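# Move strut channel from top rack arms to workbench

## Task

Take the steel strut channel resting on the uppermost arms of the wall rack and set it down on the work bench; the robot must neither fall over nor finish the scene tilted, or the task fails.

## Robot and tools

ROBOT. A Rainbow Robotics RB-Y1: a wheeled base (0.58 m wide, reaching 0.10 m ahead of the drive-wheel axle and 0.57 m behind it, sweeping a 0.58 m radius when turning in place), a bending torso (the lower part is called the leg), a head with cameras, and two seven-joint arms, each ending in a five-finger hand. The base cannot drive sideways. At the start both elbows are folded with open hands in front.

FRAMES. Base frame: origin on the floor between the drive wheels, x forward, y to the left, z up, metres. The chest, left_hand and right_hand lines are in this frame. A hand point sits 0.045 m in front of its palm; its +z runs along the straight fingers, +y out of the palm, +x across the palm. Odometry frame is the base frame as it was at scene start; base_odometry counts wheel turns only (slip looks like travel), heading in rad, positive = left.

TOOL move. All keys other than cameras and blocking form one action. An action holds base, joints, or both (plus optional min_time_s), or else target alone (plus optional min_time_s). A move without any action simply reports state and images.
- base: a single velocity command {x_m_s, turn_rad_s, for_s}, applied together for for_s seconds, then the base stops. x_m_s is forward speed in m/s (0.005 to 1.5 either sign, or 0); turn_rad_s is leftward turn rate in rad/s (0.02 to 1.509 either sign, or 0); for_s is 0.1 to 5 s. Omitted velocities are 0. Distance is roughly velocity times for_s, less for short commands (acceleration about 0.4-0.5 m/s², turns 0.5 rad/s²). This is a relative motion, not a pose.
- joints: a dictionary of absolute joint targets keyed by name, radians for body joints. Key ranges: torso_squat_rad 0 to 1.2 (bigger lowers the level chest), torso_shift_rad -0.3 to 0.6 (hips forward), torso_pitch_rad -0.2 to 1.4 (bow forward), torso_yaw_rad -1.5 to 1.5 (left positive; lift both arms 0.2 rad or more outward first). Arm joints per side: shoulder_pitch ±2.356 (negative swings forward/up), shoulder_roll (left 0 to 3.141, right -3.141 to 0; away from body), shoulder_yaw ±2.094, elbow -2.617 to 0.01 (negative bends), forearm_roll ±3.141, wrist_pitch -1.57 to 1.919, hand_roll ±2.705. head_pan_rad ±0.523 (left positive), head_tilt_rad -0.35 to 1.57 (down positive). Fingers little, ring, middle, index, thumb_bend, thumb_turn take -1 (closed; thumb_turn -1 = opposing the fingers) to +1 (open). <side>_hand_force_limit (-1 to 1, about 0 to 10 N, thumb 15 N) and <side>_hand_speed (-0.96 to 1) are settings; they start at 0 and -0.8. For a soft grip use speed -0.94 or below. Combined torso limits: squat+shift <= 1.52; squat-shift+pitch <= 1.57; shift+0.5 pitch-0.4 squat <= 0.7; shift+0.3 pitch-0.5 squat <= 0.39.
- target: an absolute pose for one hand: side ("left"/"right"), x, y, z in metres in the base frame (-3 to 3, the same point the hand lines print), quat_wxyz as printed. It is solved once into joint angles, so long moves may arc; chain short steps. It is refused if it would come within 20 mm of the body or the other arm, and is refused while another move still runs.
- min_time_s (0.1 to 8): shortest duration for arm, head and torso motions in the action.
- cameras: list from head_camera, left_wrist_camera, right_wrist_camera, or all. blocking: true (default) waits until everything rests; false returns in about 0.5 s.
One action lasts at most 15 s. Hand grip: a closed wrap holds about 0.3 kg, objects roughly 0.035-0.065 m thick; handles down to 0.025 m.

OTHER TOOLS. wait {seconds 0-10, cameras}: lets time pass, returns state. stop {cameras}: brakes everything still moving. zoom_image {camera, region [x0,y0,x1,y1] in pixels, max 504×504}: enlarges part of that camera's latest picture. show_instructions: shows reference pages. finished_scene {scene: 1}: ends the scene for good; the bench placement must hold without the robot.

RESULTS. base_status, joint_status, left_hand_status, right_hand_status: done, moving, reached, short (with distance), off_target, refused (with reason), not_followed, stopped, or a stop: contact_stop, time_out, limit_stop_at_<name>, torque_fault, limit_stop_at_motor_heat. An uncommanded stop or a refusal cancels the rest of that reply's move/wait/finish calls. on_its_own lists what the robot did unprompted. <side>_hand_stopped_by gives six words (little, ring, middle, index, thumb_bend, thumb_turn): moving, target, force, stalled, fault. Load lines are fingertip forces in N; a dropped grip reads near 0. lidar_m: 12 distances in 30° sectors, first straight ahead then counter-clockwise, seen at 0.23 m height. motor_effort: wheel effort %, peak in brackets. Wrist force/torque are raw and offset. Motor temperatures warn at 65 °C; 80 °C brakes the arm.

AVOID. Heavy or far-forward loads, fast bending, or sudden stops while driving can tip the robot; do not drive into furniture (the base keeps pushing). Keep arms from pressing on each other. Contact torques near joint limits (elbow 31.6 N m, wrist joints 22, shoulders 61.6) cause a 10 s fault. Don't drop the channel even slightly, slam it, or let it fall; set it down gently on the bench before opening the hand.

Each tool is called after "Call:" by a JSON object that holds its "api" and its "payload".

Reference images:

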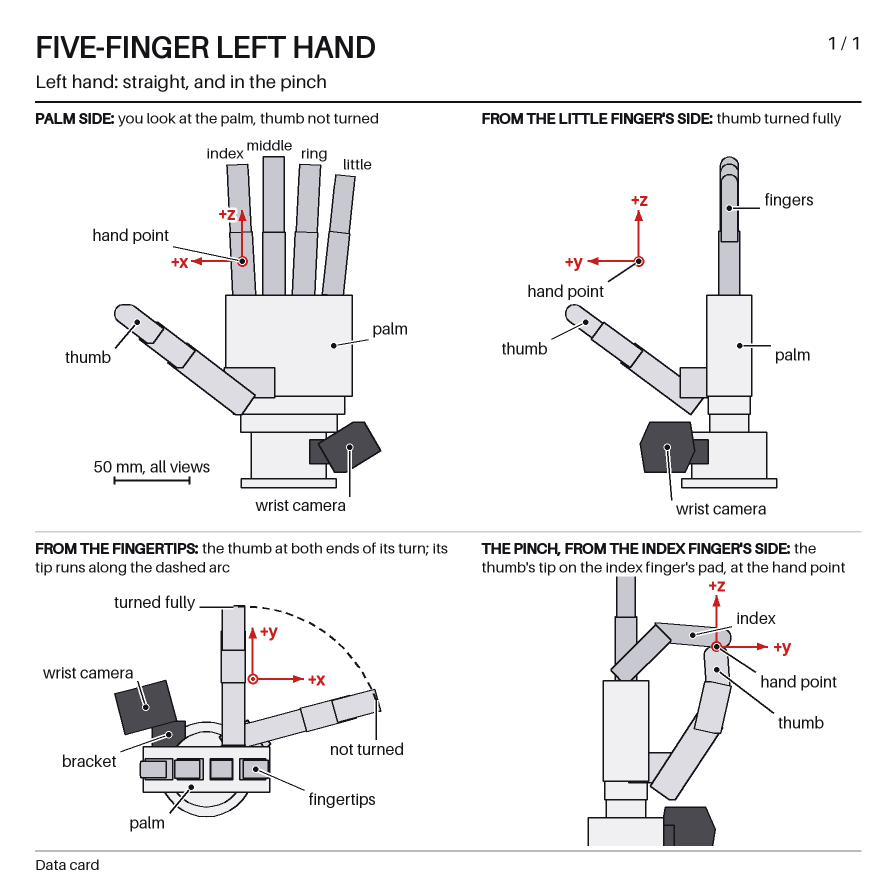

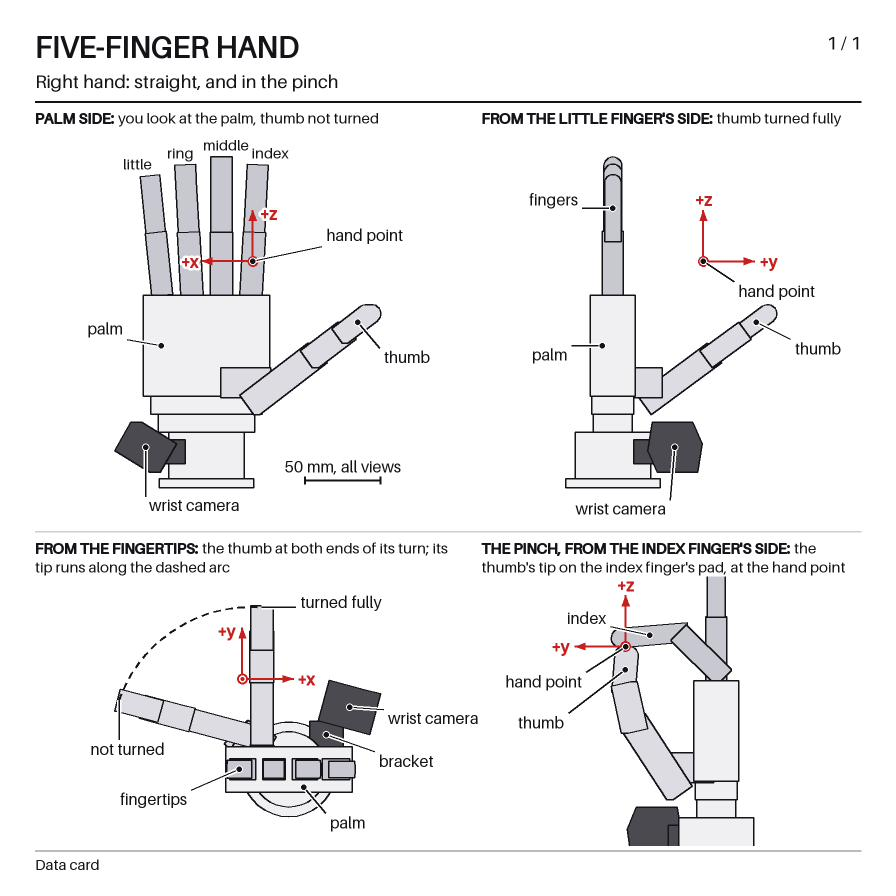

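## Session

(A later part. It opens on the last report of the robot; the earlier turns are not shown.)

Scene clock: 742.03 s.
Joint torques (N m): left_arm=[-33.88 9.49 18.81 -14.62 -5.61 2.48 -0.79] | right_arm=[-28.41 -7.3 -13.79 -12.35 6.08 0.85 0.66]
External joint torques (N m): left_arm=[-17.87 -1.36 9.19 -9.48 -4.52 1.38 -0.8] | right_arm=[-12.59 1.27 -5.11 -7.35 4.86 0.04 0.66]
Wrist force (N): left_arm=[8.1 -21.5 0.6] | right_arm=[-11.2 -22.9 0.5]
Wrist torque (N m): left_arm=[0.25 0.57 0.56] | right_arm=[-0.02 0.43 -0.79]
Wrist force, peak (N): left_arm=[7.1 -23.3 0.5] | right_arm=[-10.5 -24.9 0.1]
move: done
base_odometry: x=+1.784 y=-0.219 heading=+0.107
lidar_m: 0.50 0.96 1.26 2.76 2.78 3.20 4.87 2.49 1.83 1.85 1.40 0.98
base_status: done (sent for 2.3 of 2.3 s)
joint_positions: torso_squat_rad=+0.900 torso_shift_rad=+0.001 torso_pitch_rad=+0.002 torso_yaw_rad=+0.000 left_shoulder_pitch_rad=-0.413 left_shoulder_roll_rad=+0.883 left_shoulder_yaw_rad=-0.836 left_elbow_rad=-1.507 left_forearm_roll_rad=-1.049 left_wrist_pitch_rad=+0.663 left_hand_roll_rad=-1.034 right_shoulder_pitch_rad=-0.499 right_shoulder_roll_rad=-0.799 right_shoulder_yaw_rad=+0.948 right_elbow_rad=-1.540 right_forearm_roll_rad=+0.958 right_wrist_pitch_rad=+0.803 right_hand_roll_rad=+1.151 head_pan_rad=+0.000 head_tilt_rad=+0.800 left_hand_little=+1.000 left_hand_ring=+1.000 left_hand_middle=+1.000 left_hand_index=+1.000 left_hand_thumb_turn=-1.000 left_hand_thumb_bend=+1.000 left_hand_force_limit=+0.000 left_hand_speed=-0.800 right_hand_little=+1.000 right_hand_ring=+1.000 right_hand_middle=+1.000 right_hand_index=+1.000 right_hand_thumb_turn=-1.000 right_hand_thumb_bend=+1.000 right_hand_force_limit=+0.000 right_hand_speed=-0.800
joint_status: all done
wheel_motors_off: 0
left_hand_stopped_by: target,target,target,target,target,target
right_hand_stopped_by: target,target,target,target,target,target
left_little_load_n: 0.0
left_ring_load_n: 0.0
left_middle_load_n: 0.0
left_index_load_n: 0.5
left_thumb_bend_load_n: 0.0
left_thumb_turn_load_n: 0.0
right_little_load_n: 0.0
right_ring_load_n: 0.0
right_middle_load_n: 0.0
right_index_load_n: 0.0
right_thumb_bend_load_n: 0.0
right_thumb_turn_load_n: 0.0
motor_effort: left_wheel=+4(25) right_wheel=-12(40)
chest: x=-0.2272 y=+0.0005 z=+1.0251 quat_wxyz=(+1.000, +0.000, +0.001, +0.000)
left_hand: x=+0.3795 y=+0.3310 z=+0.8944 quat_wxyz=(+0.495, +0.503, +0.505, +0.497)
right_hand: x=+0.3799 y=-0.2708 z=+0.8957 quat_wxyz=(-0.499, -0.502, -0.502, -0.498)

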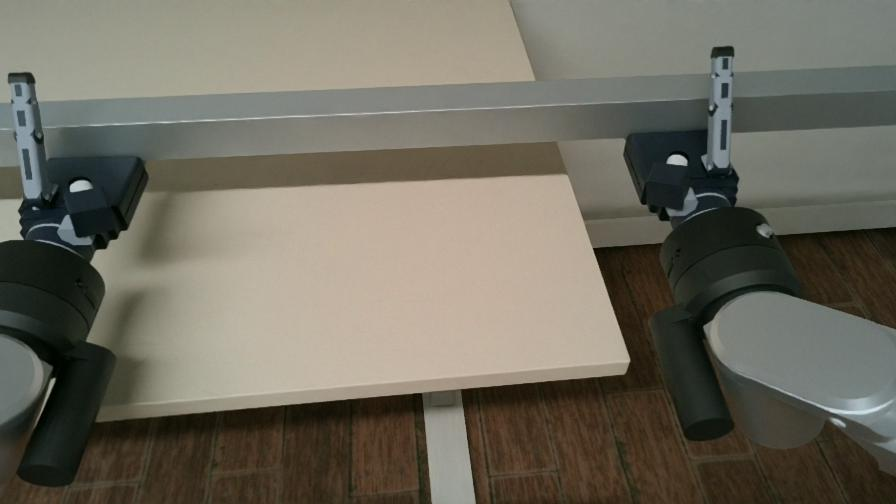

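Call:
{"api": "move", "payload": {"base": {"turn_rad_s": 0.2, "for_s": 1.12}, "cameras": []}}

Call:
{"api": "move", "payload": {"base": {"x_m_s": -0.1, "for_s": 2.0}, "cameras": []}}

Call:
{"api": "move", "payload": {"base": {"turn_rad_s": -0.2, "for_s": 1.0}, "cameras": []}}

Call:
{"api": "move", "payload": {"base": {"x_m_s": 0.1, "for_s": 2.3}, "cameras": ["head_camera"]}}

Scene clock: 769.03 s.
Joint torques (N m): left_arm=[-33.82 10.1 18.63 -14.73 -5.87 2.63 -0.78] | right_arm=[-28.41 -7.19 -13.6 -12.54 6.15 0.81 0.74]
External joint torques (N m): left_arm=[-17.8 -0.75 9.01 -9.59 -4.78 1.53 -0.79] | right_arm=[-12.59 1.39 -4.92 -7.54 4.93 0 0.74]
Wrist force (N): left_arm=[8.1 -20.7 0.6] | right_arm=[-11.3 -23.1 0.2]
Wrist torque (N m): left_arm=[0.28 0.55 0.53] | right_arm=[-0.02 0.44 -0.78]
Wrist force, peak (N): left_arm=[7.4 -22.8 0.1] | right_arm=[-13.9 -24.1 -2.3]
move: done
base_odometry: x=+1.784 y=-0.219 heading=+0.333
lidar_m: 0.51 1.06 1.24 2.77 2.76 4.90 4.21 2.24 1.83 1.85 1.15 0.51
base_status: done (sent for 1.13 of 1.13 s)
joint_positions: torso_squat_rad=+0.900 torso_shift_rad=+0.001 torso_pitch_rad=+0.002 torso_yaw_rad=+0.000 left_shoulder_pitch_rad=-0.413 left_shoulder_roll_rad=+0.883 left_shoulder_yaw_rad=-0.836 left_elbow_rad=-1.507 left_forearm_roll_rad=-1.049 left_wrist_pitch_rad=+0.663 left_hand_roll_rad=-1.034 right_shoulder_pitch_rad=-0.499 right_shoulder_roll_rad=-0.799 right_shoulder_yaw_rad=+0.948 right_elbow_rad=-1.540 right_forearm_roll_rad=+0.958 right_wrist_pitch_rad=+0.803 right_hand_roll_rad=+1.151 head_pan_rad=+0.000 head_tilt_rad=+0.800 left_hand_little=+1.000 left_hand_ring=+1.000 left_hand_middle=+1.000 left_hand_index=+1.000 left_hand_thumb_turn=-1.000 left_hand_thumb_bend=+1.000 left_hand_force_limit=+0.000 left_hand_speed=-0.800 right_hand_little=+1.000 right_hand_ring=+1.000 right_hand_middle=+1.000 right_hand_index=+1.000 right_hand_thumb_turn=-1.000 right_hand_thumb_bend=+1.000 right_hand_force_limit=+0.000 right_hand_speed=-0.800
joint_status: not commanded
wheel_motors_off: 0
left_hand_stopped_by: target,target,target,target,target,target
right_hand_stopped_by: target,target,target,target,target,target
left_little_load_n: 0.0
left_ring_load_n: 0.0
left_middle_load_n: 0.0
left_index_load_n: 0.0
left_thumb_bend_load_n: 0.0
left_thumb_turn_load_n: 0.0
right_little_load_n: 0.0
right_ring_load_n: 0.0
right_middle_load_n: 0.0
right_index_load_n: 0.5
right_thumb_bend_load_n: 0.0
right_thumb_turn_load_n: 0.0
motor_effort: left_wheel=-2(24) right_wheel=-1(43)
chest: x=-0.2272 y=+0.0005 z=+1.0251 quat_wxyz=(+1.000, +0.000, +0.001, +0.000)
left_hand: x=+0.3795 y=+0.3310 z=+0.8944 quat_wxyz=(+0.495, +0.503, +0.505, +0.497)
right_hand: x=+0.3799 y=-0.2708 z=+0.8957 quat_wxyz=(-0.499, -0.502, -0.502, -0.497)

Scene clock: 771.73 s.
Joint torques (N m): left_arm=[-34.14 9.86 18.47 -14.82 -5.55 2.57 -0.96] | right_arm=[-28.54 -7.61 -13.43 -12.46 6.09 0.93 0.67]
External joint torques (N m): left_arm=[-18.12 -0.99 8.84 -9.67 -4.46 1.47 -0.97] | right_arm=[-12.71 0.97 -4.75 -7.46 4.87 0.12 0.67]
Wrist force (N): left_arm=[7.9 -21.2 0.6] | right_arm=[-10.8 -22.5 0.5]
Wrist torque (N m): left_arm=[0.23 0.61 0.52] | right_arm=[0.05 0.40 -0.73]
Wrist force, peak (N): left_arm=[8.7 -23.2 2.9] | right_arm=[-11.0 -24.0 0.0]
move: done
base_odometry: x=+1.595 y=-0.285 heading=+0.334
lidar_m: 0.70 1.26 1.38 2.80 2.71 4.69 4.19 2.20 1.37 1.81 1.38 1.14
base_status: done (sent for 2 of 2 s)
joint_positions: torso_squat_rad=+0.900 torso_shift_rad=+0.001 torso_pitch_rad=+0.001 torso_yaw_rad=+0.000 left_shoulder_pitch_rad=-0.413 left_shoulder_roll_rad=+0.883 left_shoulder_yaw_rad=-0.836 left_elbow_rad=-1.507 left_forearm_roll_rad=-1.049 left_wrist_pitch_rad=+0.663 left_hand_roll_rad=-1.034 right_shoulder_pitch_rad=-0.499 right_shoulder_roll_rad=-0.799 right_shoulder_yaw_rad=+0.948 right_elbow_rad=-1.540 right_forearm_roll_rad=+0.958 right_wrist_pitch_rad=+0.803 right_hand_roll_rad=+1.151 head_pan_rad=+0.000 head_tilt_rad=+0.800 left_hand_little=+1.000 left_hand_ring=+1.000 left_hand_middle=+1.000 left_hand_index=+1.000 left_hand_thumb_turn=-1.000 left_hand_thumb_bend=+1.000 left_hand_force_limit=+0.000 left_hand_speed=-0.800 right_hand_little=+1.000 right_hand_ring=+1.000 right_hand_middle=+1.000 right_hand_index=+1.000 right_hand_thumb_turn=-1.000 right_hand_thumb_bend=+1.000 right_hand_force_limit=+0.000 right_hand_speed=-0.800
joint_status: not commanded
wheel_motors_off: 0
left_hand_stopped_by: target,target,target,target,target,target
right_hand_stopped_by: target,target,target,target,target,target
left_little_load_n: 0.0
left_ring_load_n: 0.0
left_middle_load_n: 0.0
left_index_load_n: 0.0
left_thumb_bend_load_n: 0.0
left_thumb_turn_load_n: 0.0
right_little_load_n: 0.0
right_ring_load_n: 0.0
right_middle_load_n: 0.0
right_index_load_n: 0.5
right_thumb_bend_load_n: 0.0
right_thumb_turn_load_n: 0.0
motor_effort: left_wheel=+3(25) right_wheel=+3(34)
chest: x=-0.2273 y=+0.0005 z=+1.0251 quat_wxyz=(+1.000, +0.000, +0.001, +0.000)
left_hand: x=+0.3793 y=+0.3311 z=+0.8944 quat_wxyz=(+0.495, +0.503, +0.505, +0.497)
right_hand: x=+0.3798 y=-0.2708 z=+0.8958 quat_wxyz=(-0.499, -0.502, -0.502, -0.498)

Scene clock: 773.47 s.
Joint torques (N m): left_arm=[-33.81 9.56 18.85 -14.72 -5.81 2.67 -0.91] | right_arm=[-28.52 -7.32 -13.29 -12.45 6.12 0.88 0.64]
External joint torques (N m): left_arm=[-17.79 -1.29 9.23 -9.57 -4.72 1.57 -0.92] | right_arm=[-12.69 1.26 -4.61 -7.45 4.9 0.07 0.65]
Wrist force (N): left_arm=[7.9 -21.5 0.5] | right_arm=[-10.7 -22.3 -0.1]
Wrist torque (N m): left_arm=[0.22 0.59 0.55] | right_arm=[0.11 0.35 -0.73]
Wrist force, peak (N): left_arm=[9.1 -22.1 -1.0] | right_arm=[-11.0 -23.5 0.3]
move: done
base_odometry: x=+1.595 y=-0.285 heading=+0.134
lidar_m: 0.70 1.19 1.37 2.80 2.69 3.51 4.68 2.31 1.37 1.70 1.64 1.19
base_status: done (sent for 1 of 1 s)
joint_positions: torso_squat_rad=+0.900 torso_shift_rad=+0.001 torso_pitch_rad=+0.002 torso_yaw_rad=+0.000 left_shoulder_pitch_rad=-0.413 left_shoulder_roll_rad=+0.883 left_shoulder_yaw_rad=-0.836 left_elbow_rad=-1.507 left_forearm_roll_rad=-1.049 left_wrist_pitch_rad=+0.663 left_hand_roll_rad=-1.034 right_shoulder_pitch_rad=-0.499 right_shoulder_roll_rad=-0.799 right_shoulder_yaw_rad=+0.948 right_elbow_rad=-1.540 right_forearm_roll_rad=+0.958 right_wrist_pitch_rad=+0.803 right_hand_roll_rad=+1.151 head_pan_rad=+0.000 head_tilt_rad=+0.800 left_hand_little=+1.000 left_hand_ring=+1.000 left_hand_middle=+1.000 left_hand_index=+1.000 left_hand_thumb_turn=-1.000 left_hand_thumb_bend=+1.000 left_hand_force_limit=+0.000 left_hand_speed=-0.800 right_hand_little=+1.000 right_hand_ring=+1.000 right_hand_middle=+1.000 right_hand_index=+1.000 right_hand_thumb_turn=-1.000 right_hand_thumb_bend=+1.000 right_hand_force_limit=+0.000 right_hand_speed=-0.800
joint_status: not commanded
wheel_motors_off: 0
left_hand_stopped_by: target,target,target,target,target,target
right_hand_stopped_by: target,target,target,target,target,target
left_little_load_n: 0.0
left_ring_load_n: 0.0
left_middle_load_n: 0.0
left_index_load_n: 0.0
left_thumb_bend_load_n: 0.0
left_thumb_turn_load_n: -0.5
right_little_load_n: 0.0
right_ring_load_n: 0.0
right_middle_load_n: 0.0
right_index_load_n: 0.5
right_thumb_bend_load_n: 0.0
right_thumb_turn_load_n: 0.0
motor_effort: left_wheel=+5(21) right_wheel=+0(38)
chest: x=-0.2273 y=+0.0005 z=+1.0251 quat_wxyz=(+1.000, +0.000, +0.001, +0.000)
left_hand: x=+0.3794 y=+0.3310 z=+0.8944 quat_wxyz=(+0.495, +0.503, +0.505, +0.497)
right_hand: x=+0.3798 y=-0.2709 z=+0.8958 quat_wxyz=(-0.499, -0.502, -0.502, -0.498)

Scene clock: 776.33 s.
Joint torques (N m): left_arm=[-33.95 9.98 18.36 -14.84 -5.74 2.4 -0.84] | right_arm=[-27.72 -7.22 -13.31 -12.41 5.94 0.86 0.67]
External joint torques (N m): left_arm=[-17.93 -0.88 8.74 -9.7 -4.65 1.3 -0.85] | right_arm=[-11.89 1.35 -4.63 -7.41 4.72 0.05 0.68]
Wrist force (N): left_arm=[7.7 -21.3 0.8] | right_arm=[-11.4 -22.6 0.0]
Wrist torque (N m): left_arm=[0.20 0.63 0.53] | right_arm=[0.03 0.45 -0.79]
Wrist force, peak (N): left_arm=[8.5 -22.8 1.9] | right_arm=[-11.6 -23.8 0.4]
move: done
base_odometry: x=+1.823 y=-0.254 heading=+0.134
lidar_m: 0.46 0.94 1.28 2.81 2.82 3.32 4.91 2.49 1.40 1.39 1.32 0.95
base_status: done (sent for 2.3 of 2.3 s)
joint_positions: torso_squat_rad=+0.900 torso_shift_rad=+0.001 torso_pitch_rad=+0.002 torso_yaw_rad=+0.000 left_shoulder_pitch_rad=-0.413 left_shoulder_roll_rad=+0.883 left_shoulder_yaw_rad=-0.836 left_elbow_rad=-1.507 left_forearm_roll_rad=-1.049 left_wrist_pitch_rad=+0.663 left_hand_roll_rad=-1.034 right_shoulder_pitch_rad=-0.499 right_shoulder_roll_rad=-0.799 right_shoulder_yaw_rad=+0.948 right_elbow_rad=-1.540 right_forearm_roll_rad=+0.958 right_wrist_pitch_rad=+0.803 right_hand_roll_rad=+1.151 head_pan_rad=+0.000 head_tilt_rad=+0.800 left_hand_little=+1.000 left_hand_ring=+1.000 left_hand_middle=+1.000 left_hand_index=+1.000 left_hand_thumb_turn=-1.000 left_hand_thumb_bend=+1.000 left_hand_force_limit=+0.000 left_hand_speed=-0.800 right_hand_little=+1.000 right_hand_ring=+1.000 right_hand_middle=+1.000 right_hand_index=+1.000 right_hand_thumb_turn=-1.000 right_hand_thumb_bend=+1.000 right_hand_force_limit=+0.000 right_hand_speed=-0.800
joint_status: not commanded
wheel_motors_off: 0
left_hand_stopped_by: target,target,target,target,target,target
right_hand_stopped_by: target,target,target,target,target,target
left_little_load_n: 0.0
left_ring_load_n: 0.0
left_middle_load_n: 0.0
left_index_load_n: 0.0
left_thumb_bend_load_n: 0.0
left_thumb_turn_load_n: 0.0
right_little_load_n: 0.0
right_ring_load_n: 0.0
right_middle_load_n: 0.0
right_index_load_n: 0.5
right_thumb_bend_load_n: 0.0
right_thumb_turn_load_n: 0.0
motor_effort: left_wheel=-3(28) right_wheel=-3(31)
chest: x=-0.2272 y=+0.0005 z=+1.0251 quat_wxyz=(+1.000, +0.000, +0.001, +0.000)
left_hand: x=+0.3795 y=+0.3310 z=+0.8944 quat_wxyz=(+0.495, +0.503, +0.505, +0.497)
right_hand: x=+0.3800 y=-0.2708 z=+0.8958 quat_wxyz=(-0.499, -0.502, -0.502, -0.498)

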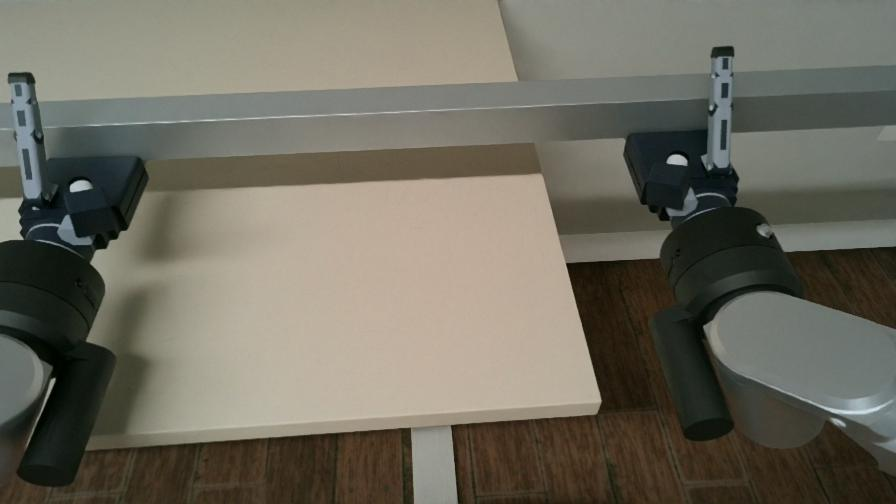

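Call:
{"api": "move", "payload": {"joints": {"torso_squat_rad": 1.03}, "min_time_s": 3, "cameras": ["all"]}}

Scene clock: 796.00 s.
Joint torques (N m): left_arm=[-14.66 2.68 5.36 -6.07 -2.11 0.21 0.35] | right_arm=[-28.13 -7.36 -13.46 -12.62 5.85 0.52 0.68]
External joint torques (N m): left_arm=[1.48 -8.21 -4.33 -0.95 -1.02 -0.89 0.35] | right_arm=[-12.26 1.2 -4.78 -7.62 4.62 -0.29 0.69]
Wrist force (N): left_arm=[9.0 36.2 -13.6] | right_arm=[-11.6 -19.9 -0.1]
Wrist torque (N m): left_arm=[11.36 0.00 0.39] | right_arm=[-0.15 0.44 -0.82]
Wrist force, peak (N): left_arm=[8.7 37.4 -13.2] | right_arm=[-10.3 -23.7 0.9]
move: done
base_odometry: x=+1.823 y=-0.254 heading=+0.134
lidar_m: 0.47 0.94 1.28 2.80 2.81 3.32 4.93 2.51 1.39 1.38 1.31 0.94
base_status: not commanded
joint_positions: torso_squat_rad=+1.030 torso_shift_rad=+0.000 torso_pitch_rad=+0.000 torso_yaw_rad=+0.000 left_shoulder_pitch_rad=-0.418 left_shoulder_roll_rad=+0.885 left_shoulder_yaw_rad=-0.833 left_elbow_rad=-1.509 left_forearm_roll_rad=-1.050 left_wrist_pitch_rad=+0.663 left_hand_roll_rad=-1.034 right_shoulder_pitch_rad=-0.499 right_shoulder_roll_rad=-0.799 right_shoulder_yaw_rad=+0.948 right_elbow_rad=-1.540 right_forearm_roll_rad=+0.958 right_wrist_pitch_rad=+0.803 right_hand_roll_rad=+1.151 head_pan_rad=+0.000 head_tilt_rad=+0.800 left_hand_little=+1.000 left_hand_ring=+1.000 left_hand_middle=+1.000 left_hand_index=+1.000 left_hand_thumb_turn=-1.000 left_hand_thumb_bend=+1.000 left_hand_force_limit=+0.000 left_hand_speed=-0.800 right_hand_little=+1.000 right_hand_ring=+1.000 right_hand_middle=+1.000 right_hand_index=+1.000 right_hand_thumb_turn=-1.000 right_hand_thumb_bend=+1.000 right_hand_force_limit=+0.000 right_hand_speed=-0.800
joint_status: all done
wheel_motors_off: 0
left_hand_stopped_by: target,target,target,target,target,target
right_hand_stopped_by: target,target,target,target,target,target
left_little_load_n: 0.5
left_ring_load_n: 0.0
left_middle_load_n: 0.0
left_index_load_n: 0.0
left_thumb_bend_load_n: -0.5
left_thumb_turn_load_n: 0.0
right_little_load_n: 0.0
right_ring_load_n: 0.0
right_middle_load_n: 0.0
right_index_load_n: 0.0
right_thumb_bend_load_n: 0.0
right_thumb_turn_load_n: 0.0
motor_effort: left_wheel=-2(3) right_wheel=-3(4)
chest: x=-0.2281 y=+0.0002 z=+0.9503 quat_wxyz=(+1.000, +0.000, +0.000, +0.000)
left_hand: x=+0.3800 y=+0.3306 z=+0.8261 quat_wxyz=(+0.497, +0.501, +0.502, +0.500)
right_hand: x=+0.3793 y=-0.2711 z=+0.8220 quat_wxyz=(-0.499, -0.502, -0.501, -0.498)
pictures: head_camera, left_wrist_camera, right_wrist_camera

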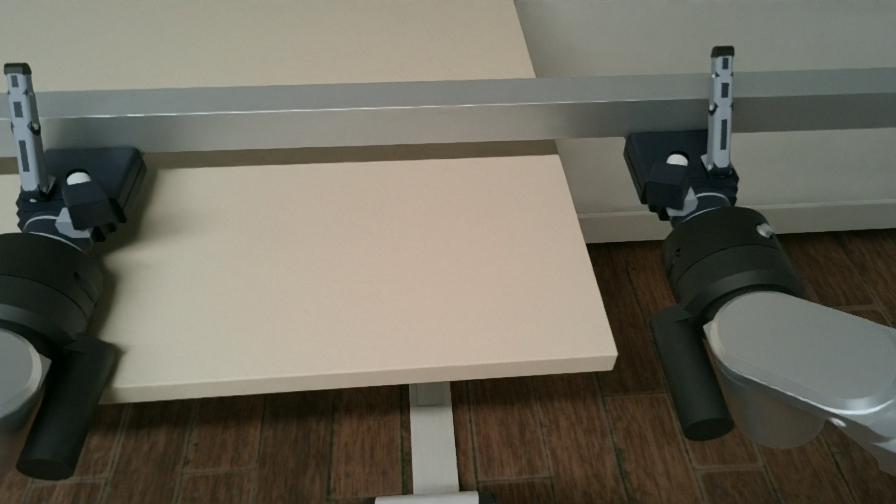

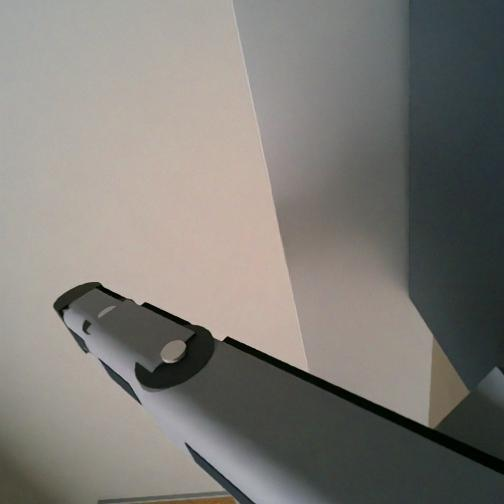

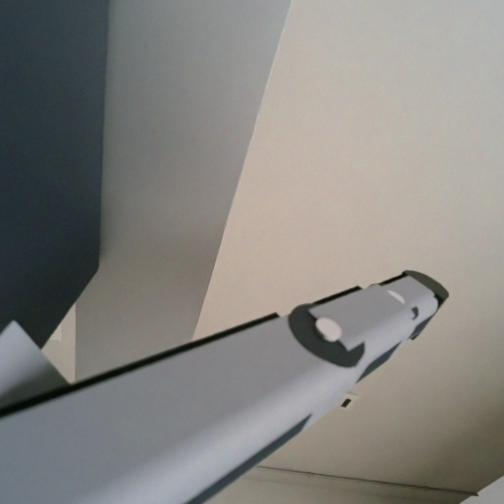

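Call:
{"api": "move", "payload": {"joints": {"torso_squat_rad": 0.97}, "min_time_s": 1.5, "cameras": []}}

Call:
{"api": "move", "payload": {"base": {"x_m_s": -0.08, "for_s": 1.4}, "cameras": ["head_camera"]}}

Scene clock: 808.53 s.
Joint torques (N m): left_arm=[-32.91 9.35 17.99 -13.72 -5.43 2.51 -0.7] | right_arm=[-27.82 -7.31 -13.21 -12.48 5.8 1.05 0.6]
External joint torques (N m): left_arm=[-16.89 -1.5 8.36 -8.58 -4.34 1.41 -0.71] | right_arm=[-11.99 1.27 -4.53 -7.48 4.58 0.23 0.6]
Wrist force (N): left_arm=[6.8 -21.1 0.7] | right_arm=[-9.7 -22.8 0.1]
Wrist torque (N m): left_arm=[0.25 0.59 0.48] | right_arm=[-0.02 0.57 -0.72]
Wrist force, peak (N): left_arm=[8.8 36.4 -13.7] | right_arm=[-10.4 -23.5 0.2]
move: done
base_odometry: x=+1.823 y=-0.254 heading=+0.134
lidar_m: 0.46 0.94 1.28 2.81 2.82 3.33 4.92 2.49 1.40 1.41 1.30 0.94
base_status: not commanded
joint_positions: torso_squat_rad=+0.970 torso_shift_rad=+0.001 torso_pitch_rad=+0.002 torso_yaw_rad=+0.000 left_shoulder_pitch_rad=-0.413 left_shoulder_roll_rad=+0.883 left_shoulder_yaw_rad=-0.836 left_elbow_rad=-1.507 left_forearm_roll_rad=-1.049 left_wrist_pitch_rad=+0.663 left_hand_roll_rad=-1.034 right_shoulder_pitch_rad=-0.499 right_shoulder_roll_rad=-0.799 right_shoulder_yaw_rad=+0.948 right_elbow_rad=-1.540 right_forearm_roll_rad=+0.958 right_wrist_pitch_rad=+0.803 right_hand_roll_rad=+1.151 head_pan_rad=+0.000 head_tilt_rad=+0.800 left_hand_little=+1.000 left_hand_ring=+1.000 left_hand_middle=+1.000 left_hand_index=+1.000 left_hand_thumb_turn=-1.000 left_hand_thumb_bend=+1.000 left_hand_force_limit=+0.000 left_hand_speed=-0.800 right_hand_little=+1.000 right_hand_ring=+1.000 right_hand_middle=+1.000 right_hand_index=+1.000 right_hand_thumb_turn=-1.000 right_hand_thumb_bend=+1.000 right_hand_force_limit=+0.000 right_hand_speed=-0.800
joint_status: all done
wheel_motors_off: 0
left_hand_stopped_by: target,target,target,target,target,target
right_hand_stopped_by: target,target,target,target,target,target
left_little_load_n: 0.0
left_ring_load_n: 0.0
left_middle_load_n: 0.0
left_index_load_n: 0.0
left_thumb_bend_load_n: 0.0
left_thumb_turn_load_n: 0.0
right_little_load_n: -0.5
right_ring_load_n: 0.0
right_middle_load_n: 0.0
right_index_load_n: 0.5
right_thumb_bend_load_n: 0.0
right_thumb_turn_load_n: 0.0
motor_effort: left_wheel=-2(3) right_wheel=-3(4)
chest: x=-0.2272 y=+0.0004 z=+0.9857 quat_wxyz=(+1.000, +0.000, +0.001, +0.000)
left_hand: x=+0.3795 y=+0.3309 z=+0.8554 quat_wxyz=(+0.495, +0.503, +0.505, +0.497)
right_hand: x=+0.3799 y=-0.2709 z=+0.8564 quat_wxyz=(-0.499, -0.502, -0.502, -0.498)

Scene clock: 810.57 s.
Joint torques (N m): left_arm=[-34.16 9.77 18.32 -14.17 -5.74 2.7 -0.79] | right_arm=[-28.73 -7.67 -13.55 -12.37 5.92 1.03 0.74]
External joint torques (N m): left_arm=[-18.14 -1.08 8.69 -9.02 -4.65 1.6 -0.79] | right_arm=[-12.9 0.9 -4.87 -7.37 4.7 0.22 0.74]
Wrist force (N): left_arm=[6.6 -21.4 0.8] | right_arm=[-9.9 -22.2 -0.4]
Wrist torque (N m): left_arm=[0.21 0.64 0.47] | right_arm=[0.05 0.53 -0.70]
Wrist force, peak (N): left_arm=[6.8 -22.7 2.5] | right_arm=[-10.0 -23.5 1.3]
move: done
base_odometry: x=+1.712 y=-0.269 heading=+0.134
lidar_m: 0.58 1.06 1.31 2.81 2.77 3.62 4.81 2.41 1.75 1.80 1.48 1.06
base_status: done (sent for 1.4 of 1.4 s)
joint_positions: torso_squat_rad=+0.970 torso_shift_rad=+0.001 torso_pitch_rad=+0.001 torso_yaw_rad=+0.000 left_shoulder_pitch_rad=-0.413 left_shoulder_roll_rad=+0.883 left_shoulder_yaw_rad=-0.836 left_elbow_rad=-1.507 left_forearm_roll_rad=-1.049 left_wrist_pitch_rad=+0.663 left_hand_roll_rad=-1.034 right_shoulder_pitch_rad=-0.499 right_shoulder_roll_rad=-0.798 right_shoulder_yaw_rad=+0.948 right_elbow_rad=-1.540 right_forearm_roll_rad=+0.958 right_wrist_pitch_rad=+0.803 right_hand_roll_rad=+1.151 head_pan_rad=+0.000 head_tilt_rad=+0.800 left_hand_little=+1.000 left_hand_ring=+1.000 left_hand_middle=+1.000 left_hand_index=+1.000 left_hand_thumb_turn=-1.000 left_hand_thumb_bend=+1.000 left_hand_force_limit=+0.000 left_hand_speed=-0.800 right_hand_little=+1.000 right_hand_ring=+1.000 right_hand_middle=+1.000 right_hand_index=+1.000 right_hand_thumb_turn=-1.000 right_hand_thumb_bend=+1.000 right_hand_force_limit=+0.000 right_hand_speed=-0.800
joint_status: not commanded
wheel_motors_off: 0
left_hand_stopped_by: target,target,target,target,target,target
right_hand_stopped_by: target,target,target,target,target,target
left_little_load_n: 0.0
left_ring_load_n: 0.0
left_middle_load_n: 0.0
left_index_load_n: 0.0
left_thumb_bend_load_n: 0.0
left_thumb_turn_load_n: -0.5
right_little_load_n: 0.0
right_ring_load_n: 0.0
right_middle_load_n: 0.0
right_index_load_n: 0.5
right_thumb_bend_load_n: 0.0
right_thumb_turn_load_n: 0.0
motor_effort: left_wheel=+2(19) right_wheel=-3(31)
chest: x=-0.2273 y=+0.0004 z=+0.9857 quat_wxyz=(+1.000, +0.000, +0.001, +0.000)
left_hand: x=+0.3793 y=+0.3309 z=+0.8551 quat_wxyz=(+0.495, +0.503, +0.505, +0.497)
right_hand: x=+0.3798 y=-0.2708 z=+0.8564 quat_wxyz=(-0.499, -0.502, -0.502, -0.498)

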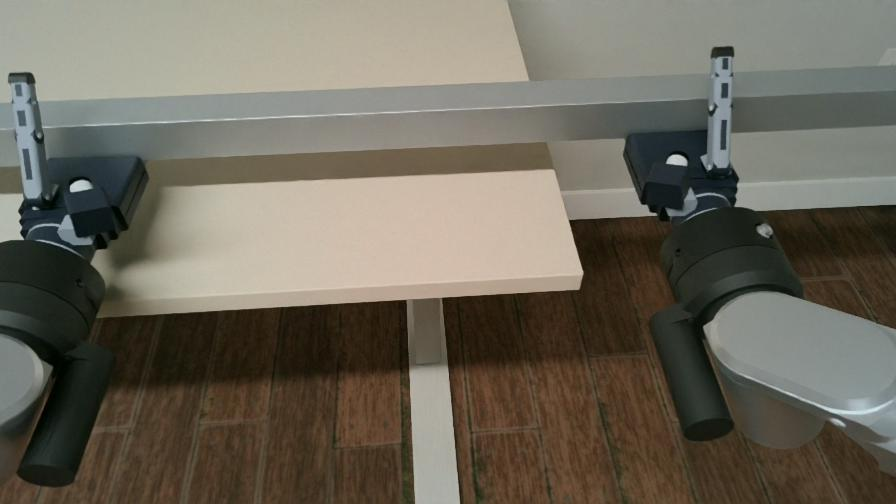

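Call:
{"api": "move", "payload": {"joints": {"torso_squat_rad": 1.06}, "min_time_s": 2.5, "cameras": ["head_camera"]}}

Scene clock: 818.83 s.
Joint torques (N m): left_arm=[-15.69 4.1 6.75 -7.26 -1.55 -0.39 0.55] | right_arm=[-27.9 -7.72 -13.49 -12.43 5.76 0.64 0.63]
External joint torques (N m): left_arm=[0.44 -6.78 -2.93 -2.13 -0.46 -1.49 0.54] | right_arm=[-12.05 0.84 -4.8 -7.43 4.54 -0.18 0.63]
Wrist force (N): left_arm=[8.4 25.0 -7.4] | right_arm=[-11.3 -19.8 0.4]
Wrist torque (N m): left_arm=[6.94 0.24 0.64] | right_arm=[-0.12 0.47 -0.76]
Wrist force, peak (N): left_arm=[8.6 25.5 -7.4] | right_arm=[-11.0 -23.6 1.5]
move: done
base_odometry: x=+1.712 y=-0.269 heading=+0.134
lidar_m: 0.58 1.06 1.34 2.81 2.77 3.61 4.81 2.40 1.75 1.81 1.47 1.06
base_status: not commanded
joint_positions: torso_squat_rad=+1.060 torso_shift_rad=+0.000 torso_pitch_rad=+0.000 torso_yaw_rad=+0.000 left_shoulder_pitch_rad=-0.417 left_shoulder_roll_rad=+0.885 left_shoulder_yaw_rad=-0.833 left_elbow_rad=-1.508 left_forearm_roll_rad=-1.050 left_wrist_pitch_rad=+0.663 left_hand_roll_rad=-1.034 right_shoulder_pitch_rad=-0.499 right_shoulder_roll_rad=-0.798 right_shoulder_yaw_rad=+0.948 right_elbow_rad=-1.540 right_forearm_roll_rad=+0.958 right_wrist_pitch_rad=+0.803 right_hand_roll_rad=+1.151 head_pan_rad=+0.000 head_tilt_rad=+0.800 left_hand_little=+1.000 left_hand_ring=+1.000 left_hand_middle=+1.000 left_hand_index=+1.000 left_hand_thumb_turn=-1.000 left_hand_thumb_bend=+1.000 left_hand_force_limit=+0.000 left_hand_speed=-0.800 right_hand_little=+1.000 right_hand_ring=+1.000 right_hand_middle=+1.000 right_hand_index=+1.000 right_hand_thumb_turn=-1.000 right_hand_thumb_bend=+1.000 right_hand_force_limit=+0.000 right_hand_speed=-0.800
joint_status: all done
wheel_motors_off: 0
left_hand_stopped_by: target,target,target,target,target,target
right_hand_stopped_by: target,target,target,target,target,target
left_little_load_n: 0.5
left_ring_load_n: 0.0
left_middle_load_n: 0.5
left_index_load_n: 0.0
left_thumb_bend_load_n: 0.0
left_thumb_turn_load_n: 0.0
right_little_load_n: 0.0
right_ring_load_n: 0.0
right_middle_load_n: 0.0
right_index_load_n: 0.5
right_thumb_bend_load_n: 0.0
right_thumb_turn_load_n: 0.0
motor_effort: left_wheel=+2(2) right_wheel=-3(4)
chest: x=-0.2280 y=+0.0002 z=+0.9322 quat_wxyz=(+1.000, +0.000, +0.000, +0.000)
left_hand: x=+0.3801 y=+0.3306 z=+0.8074 quat_wxyz=(+0.497, +0.501, +0.502, +0.500)
right_hand: x=+0.3794 y=-0.2710 z=+0.8037 quat_wxyz=(-0.499, -0.502, -0.501, -0.498)

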